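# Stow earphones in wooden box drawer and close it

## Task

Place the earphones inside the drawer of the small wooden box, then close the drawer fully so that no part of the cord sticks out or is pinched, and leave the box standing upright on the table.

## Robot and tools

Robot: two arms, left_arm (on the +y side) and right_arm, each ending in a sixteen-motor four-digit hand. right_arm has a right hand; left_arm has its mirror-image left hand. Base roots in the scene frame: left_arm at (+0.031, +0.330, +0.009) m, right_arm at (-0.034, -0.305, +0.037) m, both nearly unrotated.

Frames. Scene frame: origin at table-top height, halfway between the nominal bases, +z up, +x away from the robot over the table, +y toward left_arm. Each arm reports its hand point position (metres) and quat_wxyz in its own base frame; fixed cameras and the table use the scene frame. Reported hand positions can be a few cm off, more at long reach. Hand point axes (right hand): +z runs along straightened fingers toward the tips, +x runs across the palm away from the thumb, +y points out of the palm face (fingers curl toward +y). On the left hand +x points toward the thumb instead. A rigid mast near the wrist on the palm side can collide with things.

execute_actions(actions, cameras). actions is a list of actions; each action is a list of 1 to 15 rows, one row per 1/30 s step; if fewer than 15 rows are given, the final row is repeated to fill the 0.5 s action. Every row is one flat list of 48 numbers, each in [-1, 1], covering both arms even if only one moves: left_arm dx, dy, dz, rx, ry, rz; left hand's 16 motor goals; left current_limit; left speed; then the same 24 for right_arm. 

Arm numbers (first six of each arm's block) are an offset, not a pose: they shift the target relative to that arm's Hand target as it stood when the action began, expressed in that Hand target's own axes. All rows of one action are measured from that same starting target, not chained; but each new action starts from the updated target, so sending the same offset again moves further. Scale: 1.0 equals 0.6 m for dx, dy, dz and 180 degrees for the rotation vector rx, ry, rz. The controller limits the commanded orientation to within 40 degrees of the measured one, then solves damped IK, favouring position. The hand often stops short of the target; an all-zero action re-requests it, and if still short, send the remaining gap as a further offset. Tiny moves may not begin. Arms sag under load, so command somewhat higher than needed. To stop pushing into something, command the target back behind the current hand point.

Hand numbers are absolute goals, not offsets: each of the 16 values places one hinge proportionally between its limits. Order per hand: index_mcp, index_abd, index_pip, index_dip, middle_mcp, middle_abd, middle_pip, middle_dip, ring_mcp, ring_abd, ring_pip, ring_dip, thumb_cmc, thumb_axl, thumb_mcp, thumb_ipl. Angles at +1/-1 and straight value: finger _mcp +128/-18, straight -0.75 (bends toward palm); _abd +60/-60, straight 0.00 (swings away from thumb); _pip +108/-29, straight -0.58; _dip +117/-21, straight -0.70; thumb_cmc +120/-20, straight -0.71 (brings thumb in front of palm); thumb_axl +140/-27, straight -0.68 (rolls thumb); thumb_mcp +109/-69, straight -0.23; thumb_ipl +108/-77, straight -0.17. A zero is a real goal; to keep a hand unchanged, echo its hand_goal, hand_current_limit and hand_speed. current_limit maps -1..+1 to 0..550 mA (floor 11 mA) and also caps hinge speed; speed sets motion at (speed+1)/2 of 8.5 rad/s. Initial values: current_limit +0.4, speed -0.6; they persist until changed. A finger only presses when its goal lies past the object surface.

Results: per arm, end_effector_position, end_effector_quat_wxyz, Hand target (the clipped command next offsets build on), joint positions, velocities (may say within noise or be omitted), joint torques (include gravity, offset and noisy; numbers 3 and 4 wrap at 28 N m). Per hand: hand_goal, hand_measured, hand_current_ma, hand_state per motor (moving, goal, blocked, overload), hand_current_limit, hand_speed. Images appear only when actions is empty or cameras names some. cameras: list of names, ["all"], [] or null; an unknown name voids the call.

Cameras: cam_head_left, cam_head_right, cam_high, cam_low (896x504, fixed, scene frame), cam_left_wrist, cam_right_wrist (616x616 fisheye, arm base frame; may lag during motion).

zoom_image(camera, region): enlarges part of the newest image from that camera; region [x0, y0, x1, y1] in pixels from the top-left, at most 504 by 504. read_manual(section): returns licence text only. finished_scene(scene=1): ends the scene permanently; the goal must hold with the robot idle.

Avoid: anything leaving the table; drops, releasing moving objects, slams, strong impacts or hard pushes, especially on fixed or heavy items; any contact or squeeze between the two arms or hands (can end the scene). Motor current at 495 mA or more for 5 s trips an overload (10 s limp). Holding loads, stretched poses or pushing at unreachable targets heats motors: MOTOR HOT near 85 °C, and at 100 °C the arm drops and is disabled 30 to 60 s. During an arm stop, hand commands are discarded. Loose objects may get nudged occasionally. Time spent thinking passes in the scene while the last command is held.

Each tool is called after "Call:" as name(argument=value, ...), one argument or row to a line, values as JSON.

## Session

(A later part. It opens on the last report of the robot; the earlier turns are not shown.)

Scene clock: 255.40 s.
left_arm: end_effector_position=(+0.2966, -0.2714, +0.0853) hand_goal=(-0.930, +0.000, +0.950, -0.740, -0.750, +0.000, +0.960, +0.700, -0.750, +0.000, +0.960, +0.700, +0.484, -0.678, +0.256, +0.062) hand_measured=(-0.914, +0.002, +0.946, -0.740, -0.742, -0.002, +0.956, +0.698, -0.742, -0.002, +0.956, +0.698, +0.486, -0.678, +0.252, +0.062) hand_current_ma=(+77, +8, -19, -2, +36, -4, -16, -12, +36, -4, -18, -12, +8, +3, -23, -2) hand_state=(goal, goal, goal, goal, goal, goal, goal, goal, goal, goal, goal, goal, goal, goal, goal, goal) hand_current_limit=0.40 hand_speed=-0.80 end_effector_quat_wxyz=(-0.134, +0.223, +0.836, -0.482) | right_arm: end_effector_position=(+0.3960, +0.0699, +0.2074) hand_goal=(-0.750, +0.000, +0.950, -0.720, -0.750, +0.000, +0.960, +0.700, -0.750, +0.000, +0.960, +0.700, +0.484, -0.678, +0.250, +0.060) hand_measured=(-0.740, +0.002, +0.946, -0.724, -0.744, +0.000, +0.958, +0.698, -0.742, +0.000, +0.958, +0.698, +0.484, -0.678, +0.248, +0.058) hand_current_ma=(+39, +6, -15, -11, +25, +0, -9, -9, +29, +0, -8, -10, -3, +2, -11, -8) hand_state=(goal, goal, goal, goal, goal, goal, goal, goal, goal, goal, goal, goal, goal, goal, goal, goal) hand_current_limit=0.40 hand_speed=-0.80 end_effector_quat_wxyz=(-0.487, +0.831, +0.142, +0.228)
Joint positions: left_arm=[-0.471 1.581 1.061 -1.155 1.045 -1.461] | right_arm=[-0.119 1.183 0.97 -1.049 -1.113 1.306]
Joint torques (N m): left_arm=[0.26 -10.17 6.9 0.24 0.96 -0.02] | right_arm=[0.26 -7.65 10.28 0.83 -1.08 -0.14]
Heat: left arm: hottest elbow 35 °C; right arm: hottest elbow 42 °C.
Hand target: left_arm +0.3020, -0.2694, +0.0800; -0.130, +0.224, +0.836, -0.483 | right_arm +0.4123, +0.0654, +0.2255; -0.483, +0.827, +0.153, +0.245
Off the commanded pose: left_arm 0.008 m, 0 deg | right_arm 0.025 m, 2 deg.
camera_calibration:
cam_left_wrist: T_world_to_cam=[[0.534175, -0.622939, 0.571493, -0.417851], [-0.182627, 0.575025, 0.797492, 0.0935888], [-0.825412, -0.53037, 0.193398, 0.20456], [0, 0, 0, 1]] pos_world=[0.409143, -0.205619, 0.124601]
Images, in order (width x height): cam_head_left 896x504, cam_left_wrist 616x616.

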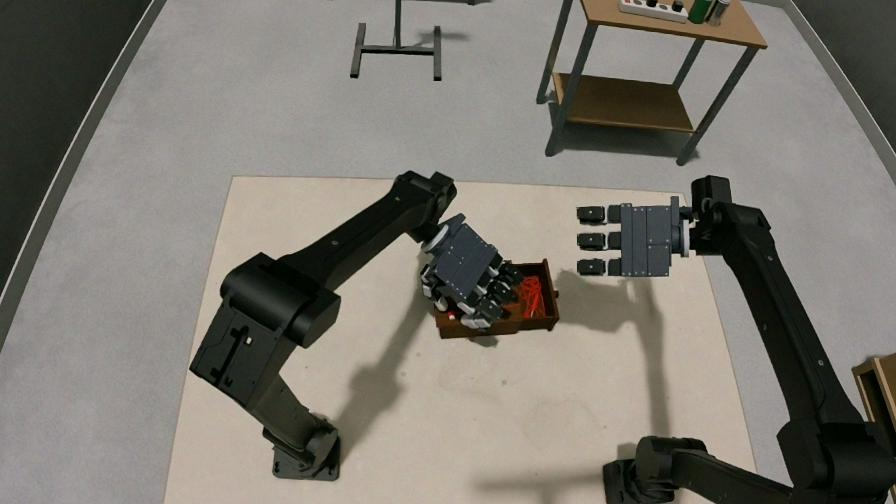

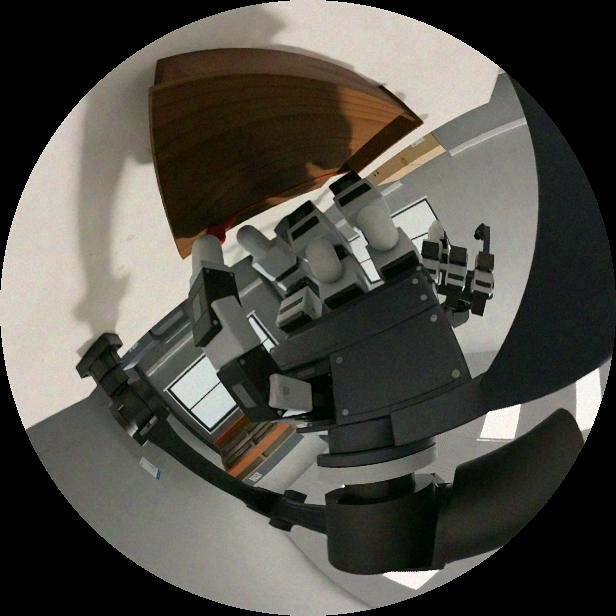

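Call:
execute_actions(
  actions=[
    [[0,0.0115,0.0067,0,0,0,-0.93,0,0.95,-0.74,-0.75,0,0.96,0.7,-0.75,0,0.96,0.7,0.484,-0.678,0.256,0.062,0.4,-0.8,0,0,0,0,0,0,-0.75,0,0.95,-0.72,-0.75,0,0.96,0.7,-0.75,0,0.96,0.7,0.484,-0.678,0.25,0.06,0.4,-0.8]],
  ],
  cameras=["cam_left_wrist", "cam_head_left"],
)

Call:
zoom_image(
  camera="cam_left_wrist",
  region=[130, 150, 330, 350],
)

Call:
zoom_image(
  camera="cam_head_left",
  region=[420, 240, 560, 340],
)

Scene clock: 256.53 s.
left_arm: end_effector_position=(+0.2973, -0.2718, +0.0792) hand_goal=(-0.930, +0.000, +0.950, -0.740, -0.750, +0.000, +0.960, +0.700, -0.750, +0.000, +0.960, +0.700, +0.484, -0.678, +0.256, +0.062) hand_measured=(-0.920, +0.002, +0.954, -0.738, -0.742, -0.002, +0.956, +0.698, -0.742, -0.002, +0.956, +0.698, +0.486, -0.678, +0.252, +0.062) hand_current_ma=(+52, +8, +15, +6, +36, -4, -16, -12, +36, -4, -18, -12, +8, +3, -23, -2) hand_state=(goal, goal, goal, goal, goal, goal, goal, goal, goal, goal, goal, goal, goal, goal, goal, goal) hand_current_limit=0.40 hand_speed=-0.80 end_effector_quat_wxyz=(-0.132, +0.224, +0.836, -0.483) | right_arm: end_effector_position=(+0.3960, +0.0699, +0.2074) hand_goal=(-0.750, +0.000, +0.950, -0.720, -0.750, +0.000, +0.960, +0.700, -0.750, +0.000, +0.960, +0.700, +0.484, -0.678, +0.250, +0.060) hand_measured=(-0.740, +0.002, +0.946, -0.724, -0.744, +0.000, +0.958, +0.698, -0.742, +0.000, +0.958, +0.698, +0.484, -0.678, +0.248, +0.058) hand_current_ma=(+39, +6, -15, -11, +25, +0, -9, -9, +29, +0, -8, -10, -3, +2, -11, -8) hand_state=(goal, goal, goal, goal, goal, goal, goal, goal, goal, goal, goal, goal, goal, goal, goal, goal) hand_current_limit=0.40 hand_speed=-0.80 end_effector_quat_wxyz=(-0.487, +0.831, +0.142, +0.228)
Joint positions: left_arm=[-0.471 1.589 1.053 -1.135 1.046 -1.46] | right_arm=[-0.119 1.183 0.97 -1.049 -1.113 1.306]
Joint torques (N m): left_arm=[0.26 -9.82 6.74 0.34 0.93 -0.02] | right_arm=[0.26 -7.94 10.43 0.72 -1.01 -0.17]
Heat: left arm: hottest elbow 35 °C; right arm: hottest elbow 42 °C.
Hand target: left_arm +0.3020, -0.2694, +0.0720; -0.130, +0.224, +0.836, -0.483 | right_arm +0.4123, +0.0654, +0.2255; -0.483, +0.827, +0.153, +0.245
Off the commanded pose: left_arm 0.009 m, 0 deg | right_arm 0.025 m, 2 deg.
camera_calibration:
cam_left_wrist: T_world_to_cam=[[0.532265, -0.621796, 0.574512, -0.414338], [-0.184725, 0.576972, 0.7956, 0.100101], [-0.826179, -0.529596, 0.192241, 0.206513], [0, 0, 0, 1]] pos_world=[0.409645, -0.206021, 0.118701]
Images, in order (width x height): cam_head_left 896x504, cam_left_wrist 616x616.

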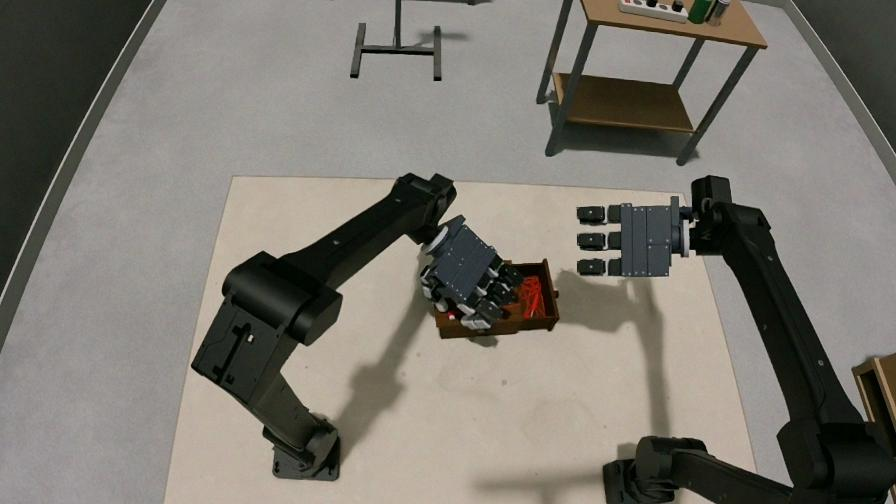

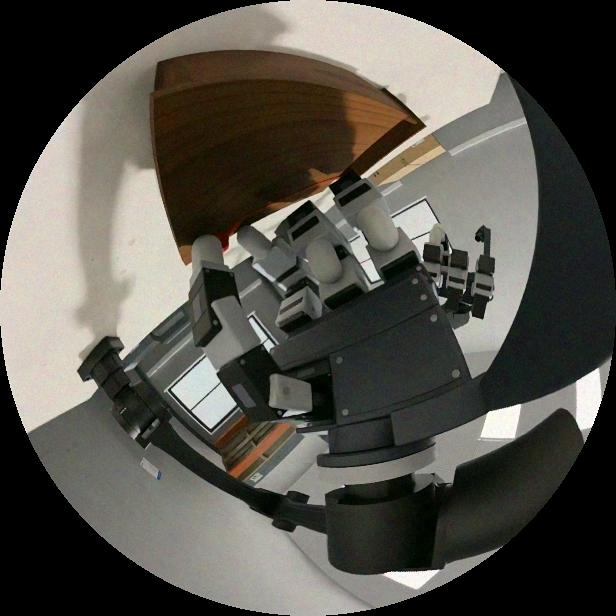

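Scaled by 2.520 from the camera's 616x616 image, which has a finer 880x880 frame.

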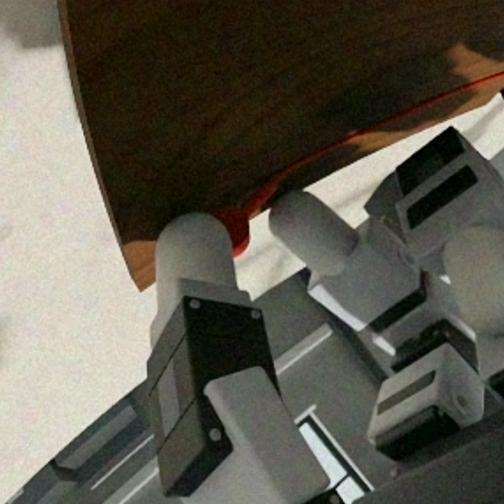

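Scaled by 3.600 from the camera's 896x504 image, which has a finer 1280x720 frame.

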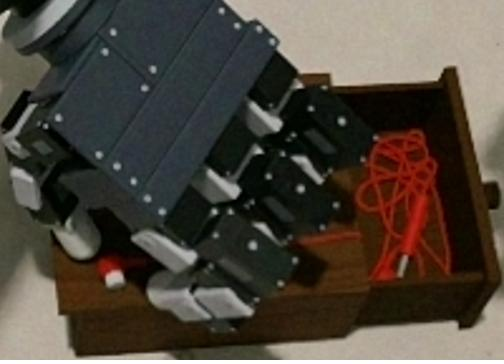

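Call:
execute_actions(
  actions=[
    [[0,0,0,0,0,0,-0.9,0,0.95,-0.68,-0.75,0,0.96,0.7,-0.75,0,0.96,0.7,0.484,-0.678,0.256,0.062,0.4,-0.8,0,0,0,0,0,0,-0.75,0,0.95,-0.72,-0.75,0,0.96,0.7,-0.75,0,0.96,0.7,0.484,-0.678,0.25,0.06,0.4,-0.8]],
    [[0,0,0,0,0,0,-0.72,0,0.95,-0.7,-0.75,0,0.96,0.7,-0.75,0,0.96,0.7,0.484,-0.678,0.256,0.062,0.4,-0.8,0,0,0,0,0,0,-0.75,0,0.95,-0.72,-0.75,0,0.96,0.7,-0.75,0,0.96,0.7,0.484,-0.678,0.25,0.06,0.4,-0.8]],
  ],
  cameras=["cam_left_wrist", "cam_head_left"],
)

Call:
zoom_image(
  camera="cam_left_wrist",
  region=[130, 150, 330, 350],
)

Call:
zoom_image(
  camera="cam_head_left",
  region=[420, 240, 560, 340],
)

Scene clock: 258.43 s.
left_arm: end_effector_position=(+0.2977, -0.2720, +0.0788) hand_goal=(-0.720, +0.000, +0.950, -0.700, -0.750, +0.000, +0.960, +0.700, -0.750, +0.000, +0.960, +0.700, +0.484, -0.678, +0.256, +0.062) hand_measured=(-0.738, +0.002, +0.948, -0.700, -0.742, -0.002, +0.956, +0.698, -0.742, -0.002, +0.956, +0.698, +0.486, -0.678, +0.248, +0.060) hand_current_ma=(-95, +8, -10, +2, +36, -4, -16, -12, +36, -4, -18, -12, +6, +1, -42, -12) hand_state=(goal, goal, goal, goal, goal, goal, goal, goal, goal, goal, goal, goal, goal, goal, goal, goal) hand_current_limit=0.40 hand_speed=-0.80 end_effector_quat_wxyz=(-0.132, +0.225, +0.836, -0.484) | right_arm: end_effector_position=(+0.3960, +0.0699, +0.2074) hand_goal=(-0.750, +0.000, +0.950, -0.720, -0.750, +0.000, +0.960, +0.700, -0.750, +0.000, +0.960, +0.700, +0.484, -0.678, +0.250, +0.060) hand_measured=(-0.740, +0.002, +0.946, -0.724, -0.744, +0.000, +0.958, +0.698, -0.742, +0.000, +0.958, +0.698, +0.484, -0.678, +0.248, +0.058) hand_current_ma=(+39, +6, -15, -11, +25, +0, -9, -9, +29, +0, -8, -10, -3, +2, -11, -8) hand_state=(goal, goal, goal, goal, goal, goal, goal, goal, goal, goal, goal, goal, goal, goal, goal, goal) hand_current_limit=0.40 hand_speed=-0.80 end_effector_quat_wxyz=(-0.487, +0.831, +0.142, +0.228)
Joint positions: left_arm=[-0.471 1.59 1.053 -1.133 1.047 -1.46] | right_arm=[-0.119 1.183 0.97 -1.049 -1.113 1.306]
Joint torques (N m): left_arm=[0.26 -9.99 6.69 0.25 0.9 -0.03] | right_arm=[-0.03 -7.77 10.28 0.9 -1.04 -0.13]
Heat: left arm: hottest elbow 35 °C; right arm: hottest elbow 42 °C.
Hand target: left_arm +0.3020, -0.2695, +0.0720; -0.130, +0.224, +0.836, -0.483 | right_arm +0.4123, +0.0654, +0.2255; -0.483, +0.827, +0.153, +0.245
Off the commanded pose: left_arm 0.008 m, 0 deg | right_arm 0.025 m, 2 deg.
camera_calibration:
cam_left_wrist: T_world_to_cam=[[0.532165, -0.620856, 0.57562, -0.414335], [-0.185599, 0.5778, 0.794796, 0.101195], [-0.826047, -0.529797, 0.192255, 0.206853], [0, 0, 0, 1]] pos_world=[0.410146, -0.206123, 0.118302]
Images, in order (width x height): cam_head_left 896x504, cam_left_wrist 616x616.

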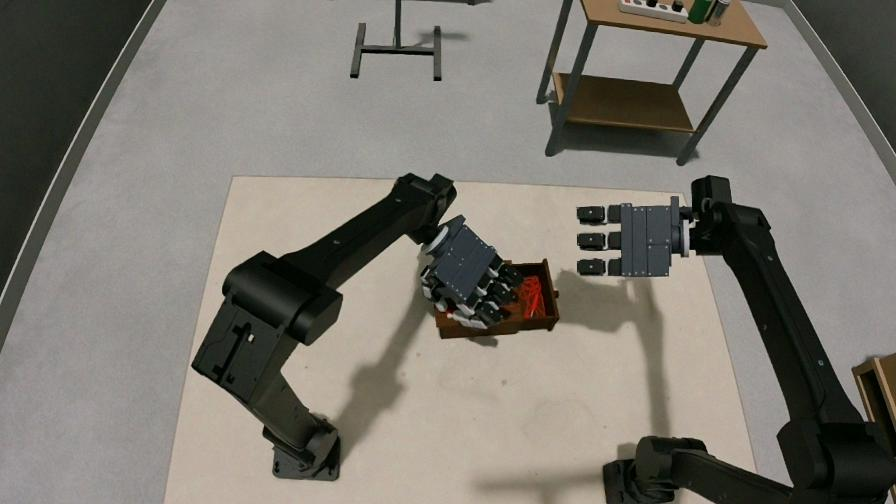

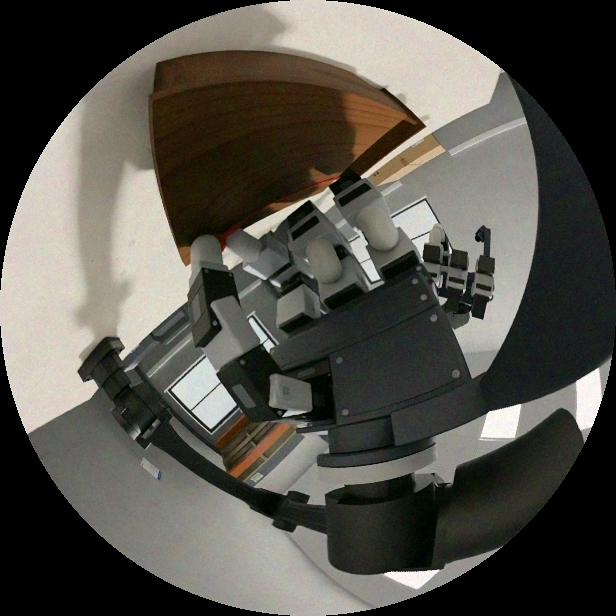

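Scaled by 2.520 from the camera's 616x616 image, which has a finer 880x880 frame.

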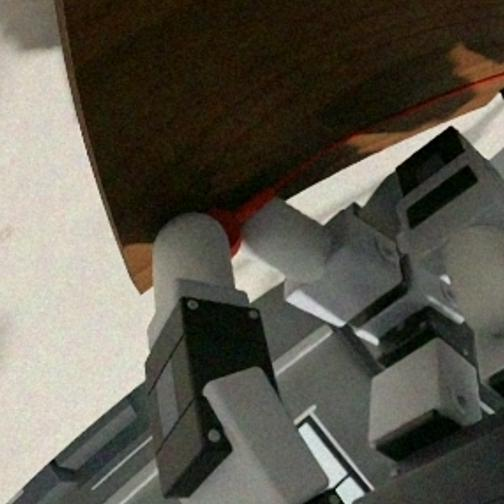

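Scaled by 3.600 from the camera's 896x504 image, which has a finer 1280x720 frame.

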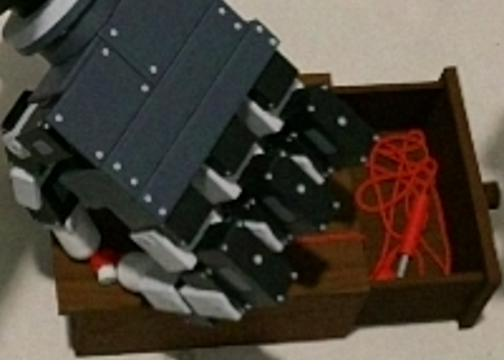

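Call:
execute_actions(
  actions=[
    [[0,0,0,0,0,0,-0.45,0,0.95,-0.72,-0.75,0,0.96,0.7,-0.75,0,0.96,0.7,0.484,-0.678,0.29,0.09,0.4,-0.85,0,0,0,0,0,0,-0.75,0,0.95,-0.72,-0.75,0,0.96,0.7,-0.75,0,0.96,0.7,0.484,-0.678,0.25,0.06,0.4,-0.8]],
  ],
  cameras=["cam_left_wrist", "cam_head_left"],
)

Call:
zoom_image(
  camera="cam_left_wrist",
  region=[130, 150, 330, 350],
)

Call:
zoom_image(
  camera="cam_head_left",
  region=[420, 240, 560, 340],
)

Scene clock: 259.53 s.
left_arm: end_effector_position=(+0.2976, -0.2724, +0.0790) hand_goal=(-0.450, +0.000, +0.950, -0.720, -0.750, +0.000, +0.960, +0.700, -0.750, +0.000, +0.960, +0.700, +0.484, -0.678, +0.290, +0.090) hand_measured=(-0.720, +0.002, +0.946, -0.722, -0.742, -0.002, +0.956, +0.698, -0.742, -0.002, +0.956, +0.698, +0.486, -0.680, +0.250, +0.066) hand_current_ma=(-385, +8, -17, -5, +36, -4, -16, -12, +36, -4, -18, -12, +6, -6, -256, -153) hand_state=(blocked, goal, goal, goal, goal, goal, goal, goal, goal, goal, goal, goal, goal, goal, blocked, blocked) hand_current_limit=0.40 hand_speed=-0.85 end_effector_quat_wxyz=(-0.132, +0.224, +0.835, -0.485) | right_arm: end_effector_position=(+0.3960, +0.0699, +0.2074) hand_goal=(-0.750, +0.000, +0.950, -0.720, -0.750, +0.000, +0.960, +0.700, -0.750, +0.000, +0.960, +0.700, +0.484, -0.678, +0.250, +0.060) hand_measured=(-0.740, +0.002, +0.946, -0.724, -0.744, +0.000, +0.958, +0.698, -0.742, +0.000, +0.958, +0.698, +0.484, -0.678, +0.248, +0.058) hand_current_ma=(+39, +6, -15, -11, +25, +0, -9, -9, +29, +0, -8, -10, -3, +2, -11, -8) hand_state=(goal, goal, goal, goal, goal, goal, goal, goal, goal, goal, goal, goal, goal, goal, goal, goal) hand_current_limit=0.40 hand_speed=-0.80 end_effector_quat_wxyz=(-0.487, +0.831, +0.142, +0.228)
Joint positions: left_arm=[-0.471 1.59 1.053 -1.133 1.049 -1.46] | right_arm=[-0.119 1.183 0.97 -1.049 -1.113 1.306]
Joint torques (N m): left_arm=[0.21 -9.99 6.72 0.27 0.8 -0.03] | right_arm=[0.03 -7.41 10.39 0.8 -1.08 -0.12]
Heat: left arm: hottest elbow 35 °C; right arm: hottest elbow 42 °C.
Hand target: left_arm +0.3020, -0.2694, +0.0720; -0.130, +0.224, +0.836, -0.483 | right_arm +0.4123, +0.0654, +0.2255; -0.483, +0.827, +0.153, +0.245
Off the commanded pose: left_arm 0.009 m, 0 deg | right_arm 0.025 m, 2 deg.
camera_calibration:
cam_left_wrist: T_world_to_cam=[[0.532845, -0.619599, 0.576345, -0.414461], [-0.184878, 0.579395, 0.793802, 0.101422], [-0.82577, -0.529527, 0.194178, 0.206294], [0, 0, 0, 1]] pos_world=[0.409946, -0.206325, 0.118305]
Images, in order (width x height): cam_head_left 896x504, cam_left_wrist 616x616.

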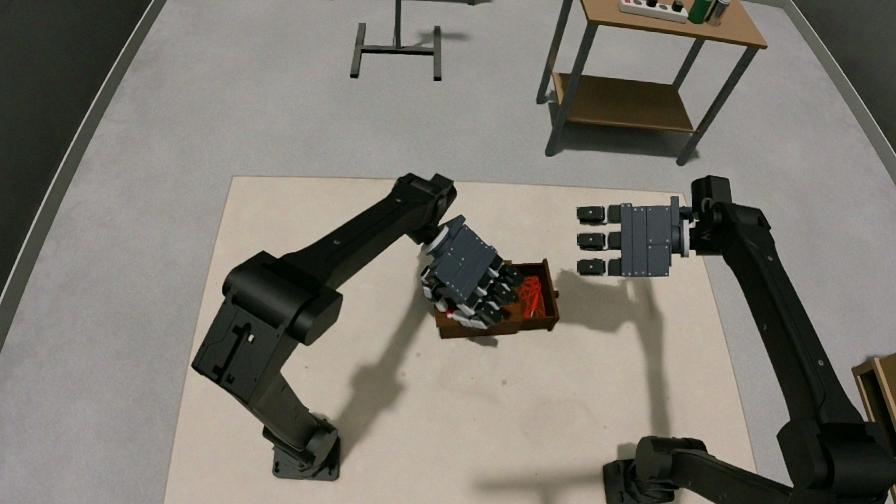

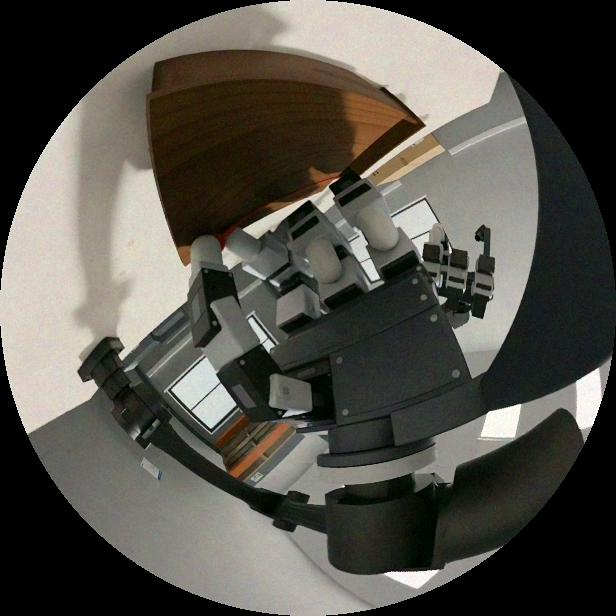

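Scaled by 2.520 from the camera's 616x616 image, which has a finer 880x880 frame.

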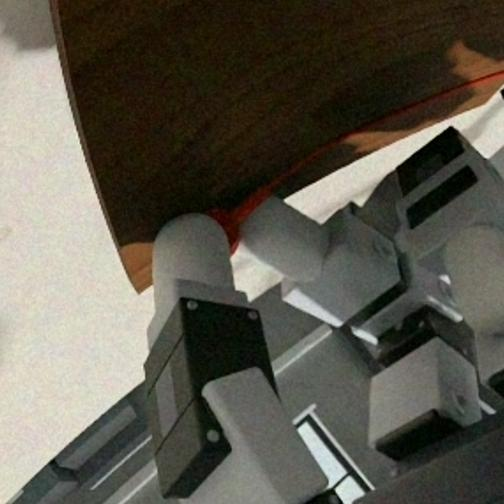

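Scaled by 3.600 from the camera's 896x504 image, which has a finer 1280x720 frame.

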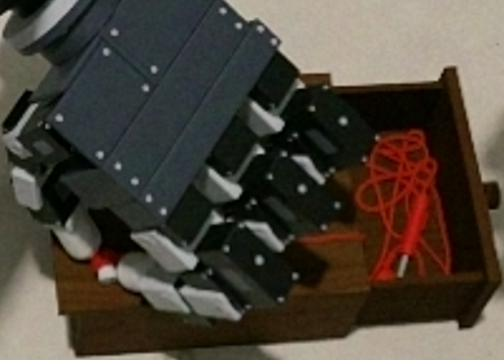

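Call:
execute_actions(
  actions=[
    [[0,-0.0577,-0.0333,0,0,0,-0.45,0,0.95,-0.72,-0.75,0,0.96,0.7,-0.75,0,0.96,0.7,0.484,-0.678,0.29,0.09,0.4,-0.85,0,0,0,0,0,0,-0.75,0,0.95,-0.72,-0.75,0,0.96,0.7,-0.75,0,0.96,0.7,0.484,-0.678,0.25,0.06,0.4,-0.8]],
  ],
  cameras=["cam_left_wrist", "cam_head_left", "cam_high"],
)

Call:
zoom_image(
  camera="cam_left_wrist",
  region=[130, 150, 330, 350],
)

Call:
zoom_image(
  camera="cam_head_left",
  region=[420, 240, 560, 340],
)

Scene clock: 260.83 s.
left_arm: end_effector_position=(+0.2824, -0.2638, +0.0922) hand_goal=(-0.450, +0.000, +0.950, -0.720, -0.750, +0.000, +0.960, +0.700, -0.750, +0.000, +0.960, +0.700, +0.484, -0.678, +0.290, +0.090) hand_measured=(-0.698, +0.002, +0.924, -0.734, -0.742, -0.002, +0.956, +0.698, -0.742, -0.002, +0.956, +0.698, +0.486, -0.680, +0.250, +0.066) hand_current_ma=(-385, +8, -122, -63, +36, -4, -16, -12, +36, -4, -18, -12, +5, -7, -256, -153) hand_state=(blocked, goal, blocked, goal, goal, goal, goal, goal, goal, goal, goal, goal, goal, goal, blocked, blocked) hand_current_limit=0.40 hand_speed=-0.85 end_effector_quat_wxyz=(-0.158, +0.209, +0.839, -0.477) | right_arm: end_effector_position=(+0.3960, +0.0699, +0.2074) hand_goal=(-0.750, +0.000, +0.950, -0.720, -0.750, +0.000, +0.960, +0.700, -0.750, +0.000, +0.960, +0.700, +0.484, -0.678, +0.250, +0.060) hand_measured=(-0.740, +0.002, +0.946, -0.724, -0.744, +0.000, +0.958, +0.698, -0.742, +0.000, +0.958, +0.698, +0.484, -0.678, +0.248, +0.058) hand_current_ma=(+39, +6, -15, -11, +25, +0, -9, -9, +29, +0, -8, -10, -3, +2, -11, -8) hand_state=(goal, goal, goal, goal, goal, goal, goal, goal, goal, goal, goal, goal, goal, goal, goal, goal) hand_current_limit=0.40 hand_speed=-0.80 end_effector_quat_wxyz=(-0.487, +0.831, +0.142, +0.228)
Joint positions: left_arm=[-0.471 1.569 1.06 -1.224 1.045 -1.459] | right_arm=[-0.119 1.183 0.97 -1.049 -1.113 1.306]
Joint torques (N m): left_arm=[0.21 -12.45 9.95 -0.44 0.93 -0.05] | right_arm=[-0.21 -7.65 10.24 0.96 -1.07 -0.14]
Heat: left arm: hottest elbow 35 °C; right arm: hottest elbow 42 °C.
Hand target: left_arm +0.3020, -0.2694, +0.1119; -0.130, +0.224, +0.836, -0.483 | right_arm +0.4123, +0.0654, +0.2255; -0.483, +0.827, +0.153, +0.245
Off the commanded pose: left_arm 0.028 m, 4 deg | right_arm 0.025 m, 2 deg.
camera_calibration:
cam_left_wrist: T_world_to_cam=[[0.562697, -0.637367, 0.526436, -0.41724], [-0.140753, 0.553652, 0.820767, 0.0614632], [-0.814592, -0.53594, 0.221828, 0.188396], [0, 0, 0, 1]] pos_world=[0.396897, -0.198996, 0.127412]
Images, in order (width x height): cam_head_left 896x504, cam_high 896x504, cam_left_wrist 616x616.

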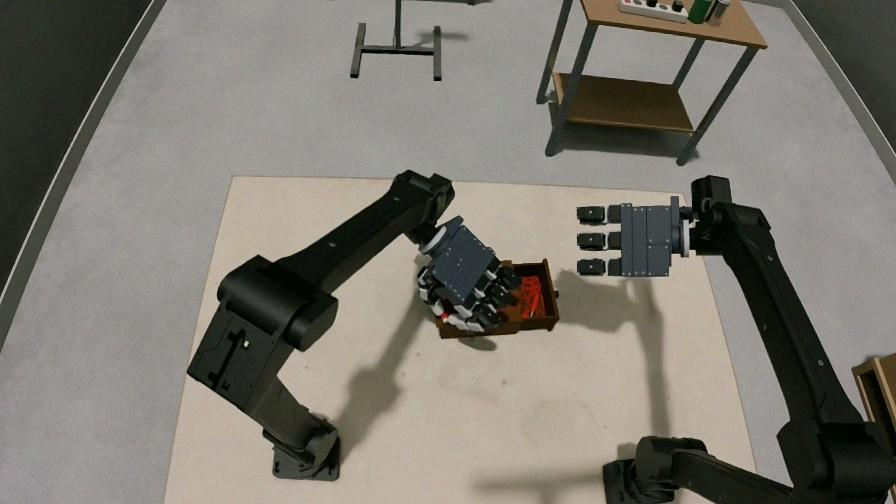

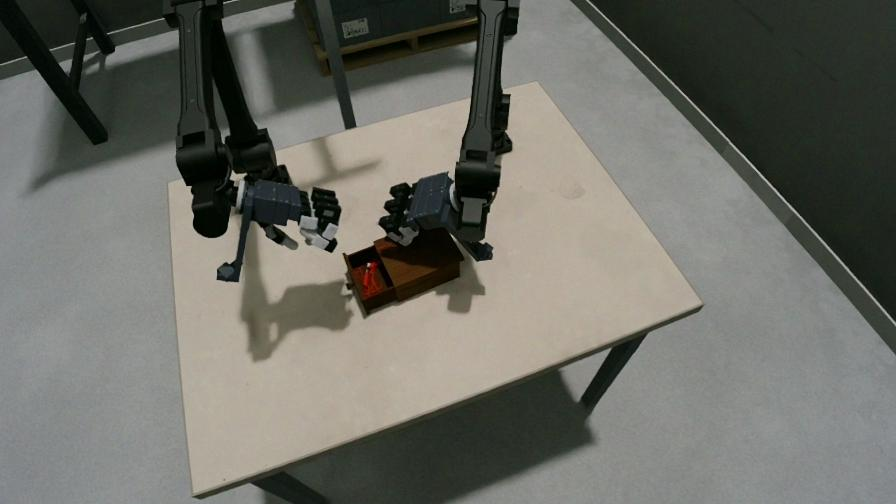

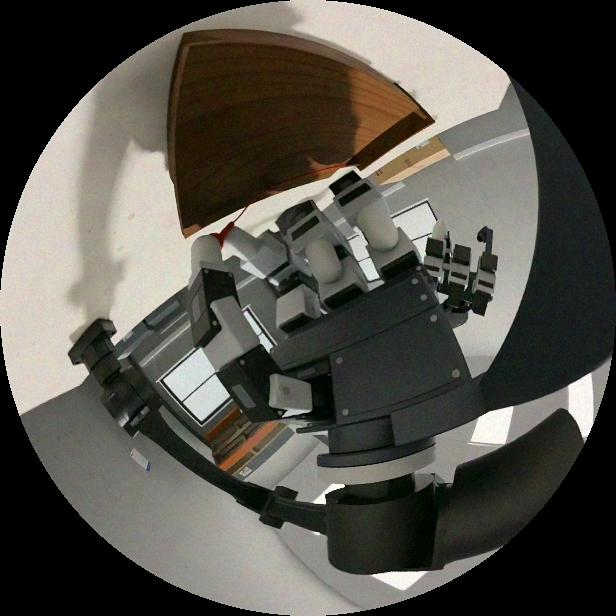

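Scaled by 2.520 from the camera's 616x616 image, which has a finer 880x880 frame.

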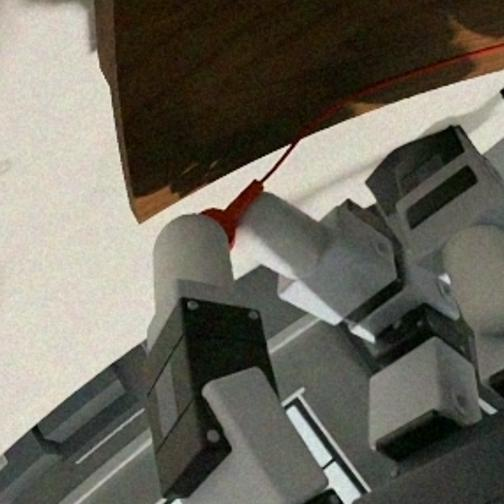

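Scaled by 3.600 from the camera's 896x504 image, which has a finer 1280x720 frame.

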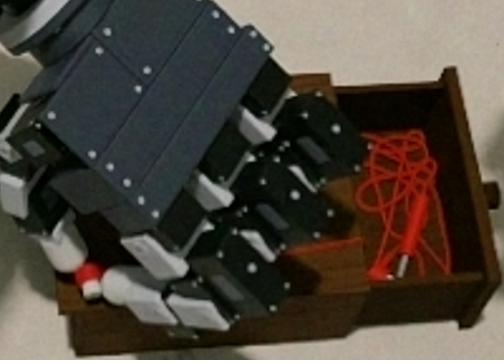

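Call:
execute_actions(
  actions=[
    [[0,-0.0433,-0.025,0,0,0,-0.45,0,0.95,-0.72,-0.75,0,0.96,0.7,-0.75,0,0.96,0.7,0.484,-0.678,0.29,0.09,0.4,-0.85,-0.0016,0.0488,-0.0874,0,0,0,-0.75,0,0.95,-0.72,-0.75,0,0.96,0.7,-0.75,0,0.96,0.7,0.484,-0.678,0.25,0.06,0.4,-0.8]],
    [[0,0,0,0,0,0,-0.45,0,0.95,-0.72,-0.75,0,0.96,0.7,-0.75,0,0.96,0.7,0.484,-0.678,0.29,0.09,0.4,-0.85,-0.0016,0.0488,-0.0874,0,0,0,-0.75,0,0.95,-0.72,-0.75,0,0.96,0.7,-0.75,0,0.96,0.7,0.484,-0.678,0.25,0.06,0.4,-0.8]],
  ],
  cameras=["cam_left_wrist", "cam_head_left", "cam_high"],
)

Call:
zoom_image(
  camera="cam_head_left",
  region=[420, 240, 560, 340],
)

Scene clock: 263.83 s.
left_arm: end_effector_position=(+0.2846, -0.2647, +0.1252) hand_goal=(-0.450, +0.000, +0.950, -0.720, -0.750, +0.000, +0.960, +0.700, -0.750, +0.000, +0.960, +0.700, +0.484, -0.678, +0.290, +0.090) hand_measured=(-0.698, +0.002, +0.924, -0.734, -0.742, -0.002, +0.956, +0.698, -0.742, -0.002, +0.956, +0.698, +0.486, -0.680, +0.250, +0.066) hand_current_ma=(-385, +8, -124, -64, +36, -4, -16, -12, +36, -4, -18, -12, +5, -7, -256, -153) hand_state=(blocked, goal, blocked, goal, goal, goal, goal, goal, goal, goal, goal, goal, goal, goal, blocked, blocked) hand_current_limit=0.40 hand_speed=-0.85 end_effector_quat_wxyz=(-0.154, +0.212, +0.839, -0.477) | right_arm: end_effector_position=(+0.4002, -0.0465, +0.2129) hand_goal=(-0.750, +0.000, +0.950, -0.720, -0.750, +0.000, +0.960, +0.700, -0.750, +0.000, +0.960, +0.700, +0.484, -0.678, +0.250, +0.060) hand_measured=(-0.740, +0.002, +0.946, -0.724, -0.744, +0.000, +0.958, +0.698, -0.742, +0.000, +0.958, +0.698, +0.484, -0.678, +0.248, +0.058) hand_current_ma=(+39, +6, -15, -11, +25, +0, -9, -9, +29, +0, -8, -10, -3, +2, -11, -8) hand_state=(goal, goal, goal, goal, goal, goal, goal, goal, goal, goal, goal, goal, goal, goal, goal, goal) hand_current_limit=0.40 hand_speed=-0.80 end_effector_quat_wxyz=(-0.488, +0.829, +0.138, +0.235)
Joint positions: left_arm=[-0.471 1.528 1.111 -1.306 1.044 -1.459] | right_arm=[-0.435 1.394 1.169 -1.667 -1.119 0.603]
Joint torques (N m): left_arm=[0.21 -11.52 10.21 -0.43 0.97 -0.04] | right_arm=[0.09 -9.76 9.16 -0.17 -0.81 -0.13]
Heat: left arm: hottest elbow 35 °C; right arm: hottest elbow 42 °C.
Hand target: left_arm +0.3021, -0.2695, +0.1420; -0.130, +0.224, +0.836, -0.483 | right_arm +0.4125, -0.0547, +0.2255; -0.483, +0.827, +0.153, +0.245
Off the commanded pose: left_arm 0.025 m, 3 deg | right_arm 0.019 m, 2 deg.
camera_calibration:
cam_left_wrist: T_world_to_cam=[[0.557865, -0.635638, 0.53362, -0.435503], [-0.148042, 0.556442, 0.817592, 0.0384136], [-0.816621, -0.535104, 0.216318, 0.183887], [0, 0, 0, 1]] pos_world=[0.398805, -0.199799, 0.161209]
Images, in order (width x height): cam_head_left 896x504, cam_high 896x504, cam_left_wrist 616x616.

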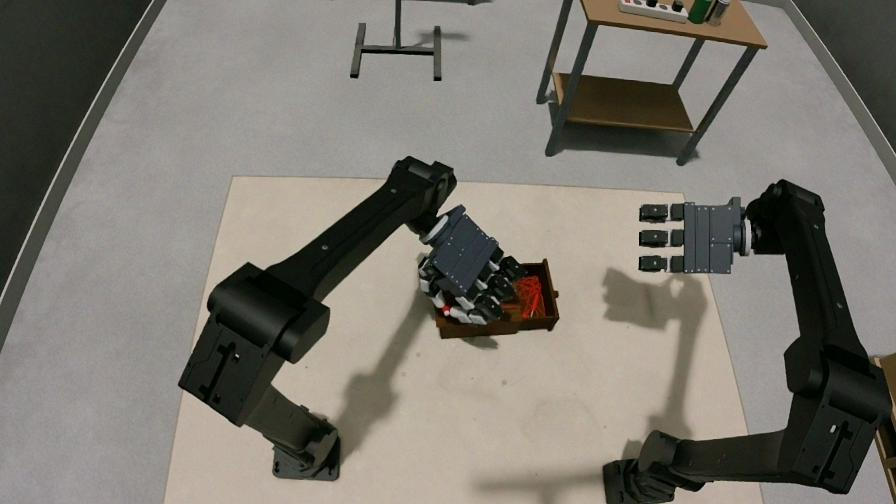

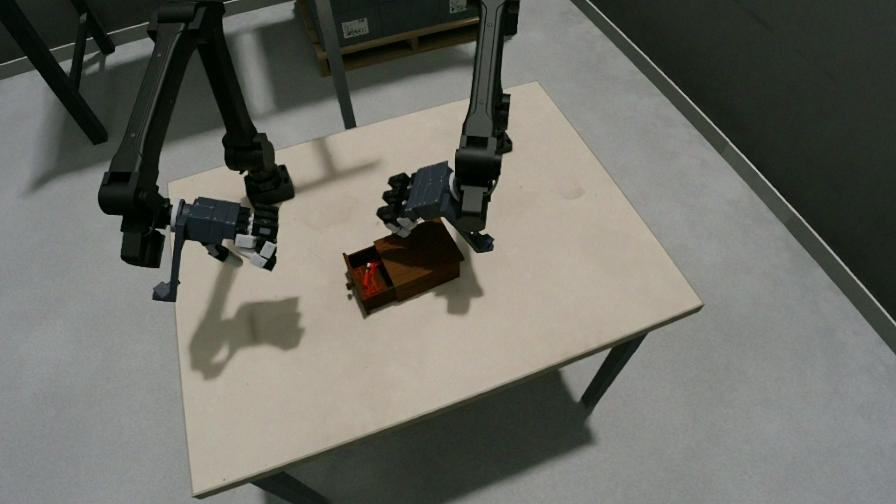

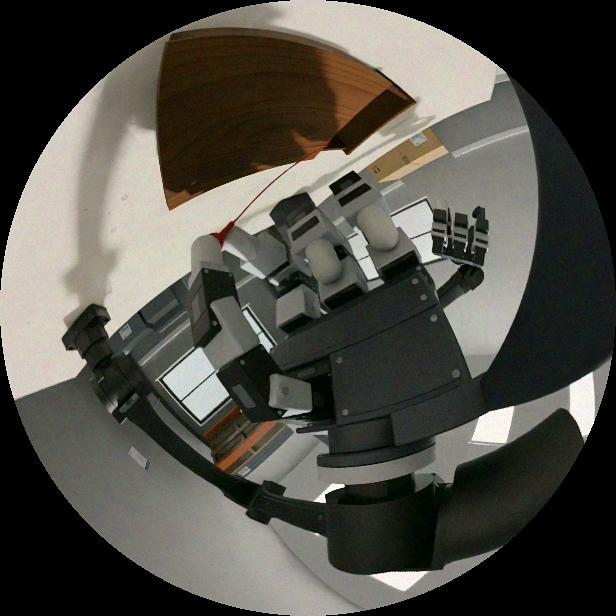

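Scaled by 3.600 from the camera's 896x504 image, which has a finer 1280x720 frame.

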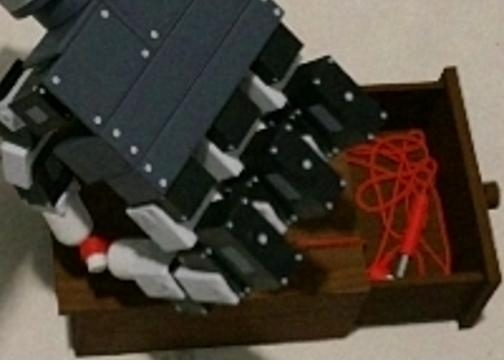

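Call:
execute_actions(
  actions=[
    [[-0.0593,-0.0305,0.0528,0,0,0,-0.45,0,0.95,-0.72,-0.75,0,0.96,0.7,-0.75,0,0.96,0.7,0.484,-0.678,0.29,0.09,0.4,-0.85,0,0,0,0,0,0,-0.75,0,0.95,-0.72,-0.75,0,0.96,0.7,-0.75,0,0.96,0.7,0.484,-0.678,0.25,0.06,0.4,-0.8]],
    [[-0.0593,-0.0305,0.0528,0,0,0,-0.45,0,0.95,-0.72,-0.75,0,0.96,0.7,-0.75,0,0.96,0.7,0.484,-0.678,0.29,0.09,0.4,-0.85,0,0,0,0,0,0,-0.75,0,0.95,-0.72,-0.75,0,0.96,0.7,-0.75,0,0.96,0.7,0.484,-0.678,0.25,0.06,0.4,-0.8]],
    [[-0.0593,-0.0305,0.0528,0,0,0,-0.45,0,0.95,-0.72,-0.75,0,0.96,0.7,-0.75,0,0.96,0.7,0.484,-0.678,0.29,0.09,0.4,-0.85,0,0,0,0,0,0,-0.75,0,0.95,-0.72,-0.75,0,0.96,0.7,-0.75,0,0.96,0.7,0.484,-0.678,0.25,0.06,0.4,-0.8]],
  ],
  cameras=["cam_left_wrist", "cam_head_left", "cam_high"],
)

Call:
zoom_image(
  camera="cam_head_left",
  region=[420, 240, 580, 340],
)

Call:
zoom_image(
  camera="cam_high",
  region=[320, 200, 480, 320],
)

Scene clock: 266.67 s.
left_arm: end_effector_position=(+0.3237, -0.4039, +0.1297) hand_goal=(-0.450, +0.000, +0.950, -0.720, -0.750, +0.000, +0.960, +0.700, -0.750, +0.000, +0.960, +0.700, +0.484, -0.678, +0.290, +0.090) hand_measured=(-0.696, +0.002, +0.924, -0.734, -0.742, -0.002, +0.956, +0.698, -0.742, -0.002, +0.956, +0.698, +0.484, -0.680, +0.250, +0.066) hand_current_ma=(-385, +8, -126, -65, +36, -4, -16, -12, +36, -4, -18, -12, +4, -8, -256, -153) hand_state=(blocked, goal, blocked, goal, goal, goal, goal, goal, goal, goal, goal, goal, goal, goal, blocked, blocked) hand_current_limit=0.40 hand_speed=-0.85 end_effector_quat_wxyz=(-0.146, +0.219, +0.839, -0.477) | right_arm: end_effector_position=(+0.4003, -0.0462, +0.2133) hand_goal=(-0.750, +0.000, +0.950, -0.720, -0.750, +0.000, +0.960, +0.700, -0.750, +0.000, +0.960, +0.700, +0.484, -0.678, +0.250, +0.060) hand_measured=(-0.740, +0.002, +0.946, -0.724, -0.744, +0.000, +0.958, +0.698, -0.742, +0.000, +0.958, +0.698, +0.484, -0.678, +0.248, +0.058) hand_current_ma=(+39, +6, -15, -11, +25, +0, -9, -9, +29, +0, -8, -10, -3, +2, -11, -8) hand_state=(goal, goal, goal, goal, goal, goal, goal, goal, goal, goal, goal, goal, goal, goal, goal, goal) hand_current_limit=0.40 hand_speed=-0.80 end_effector_quat_wxyz=(-0.489, +0.828, +0.141, +0.234)
Joint positions: left_arm=[-0.68 1.717 1.36 -0.998 1.029 -1.863] | right_arm=[-0.435 1.398 1.172 -1.678 -1.119 0.588]
Joint torques (N m): left_arm=[-0.85 -13.1 11.47 0.79 0.92 -0.26] | right_arm=[-0.38 -9.76 9.21 -0.39 -0.82 -0.15]
Heat: left arm: hottest elbow 35 °C; right arm: hottest elbow 42 °C.
Hand target: left_arm +0.3395, -0.4179, +0.1421; -0.130, +0.224, +0.836, -0.483 | right_arm +0.4125, -0.0547, +0.2254; -0.483, +0.827, +0.153, +0.245
Off the commanded pose: left_arm 0.025 m, 2 deg | right_arm 0.019 m, 2 deg.
joint sent to its limit (right arm) — joint 4 (wrist pitch), lower limit. The joint targets still meet the commanded pose.
camera_calibration:
cam_left_wrist: T_world_to_cam=[[0.543288, -0.635805, 0.548261, -0.545433], [-0.163131, 0.560651, 0.811824, 0.125323], [-0.823545, -0.530493, 0.200876, 0.146377], [0, 0, 0, 1]] pos_world=[0.437319, -0.339399, 0.167896]
Images, in order (width x height): cam_head_left 896x504, cam_high 896x504, cam_left_wrist 616x616.

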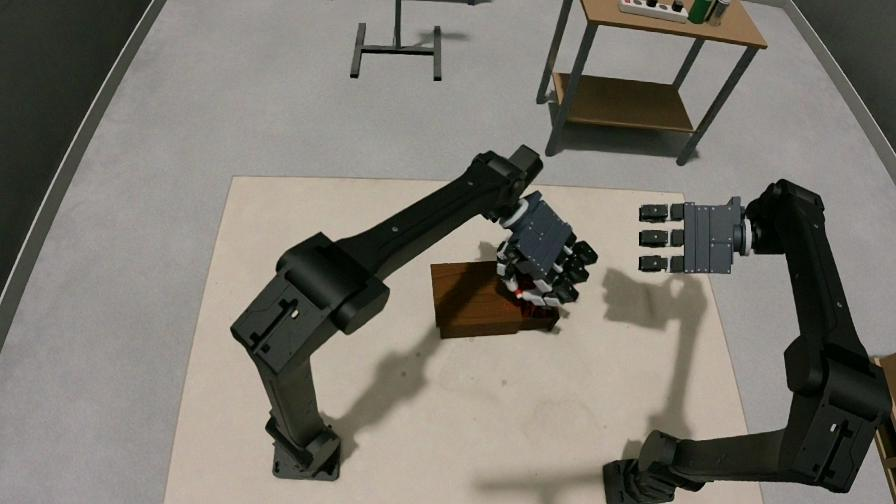

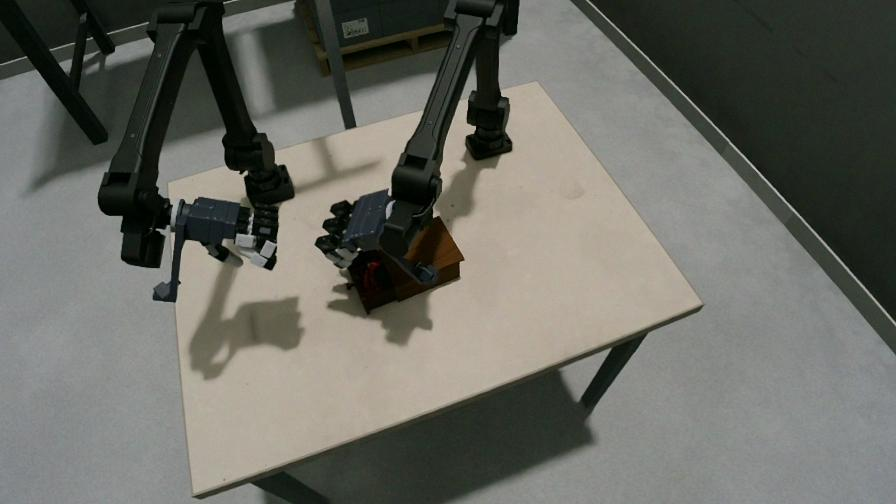

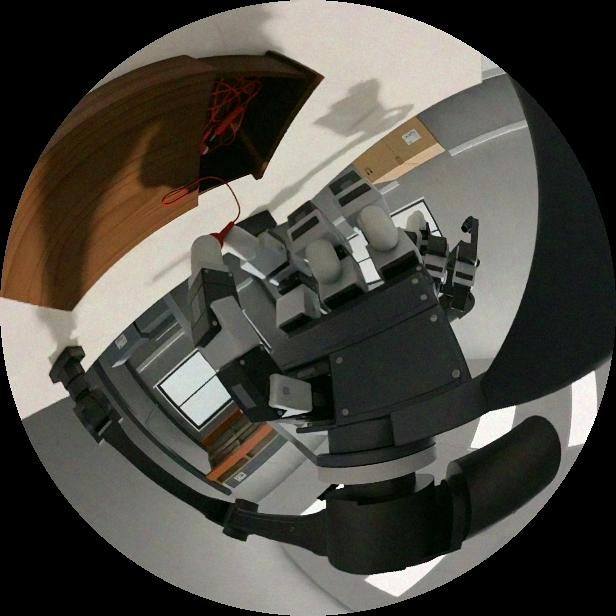

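Scaled by 3.150 from the camera's 896x504 image, which has a finer 1280x720 frame.

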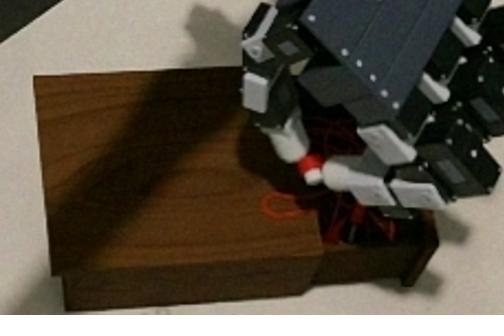

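Scaled by 3.150 from the camera's 896x504 image, which has a finer 1280x720 frame.

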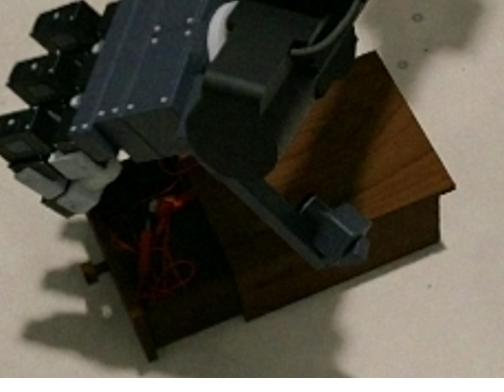

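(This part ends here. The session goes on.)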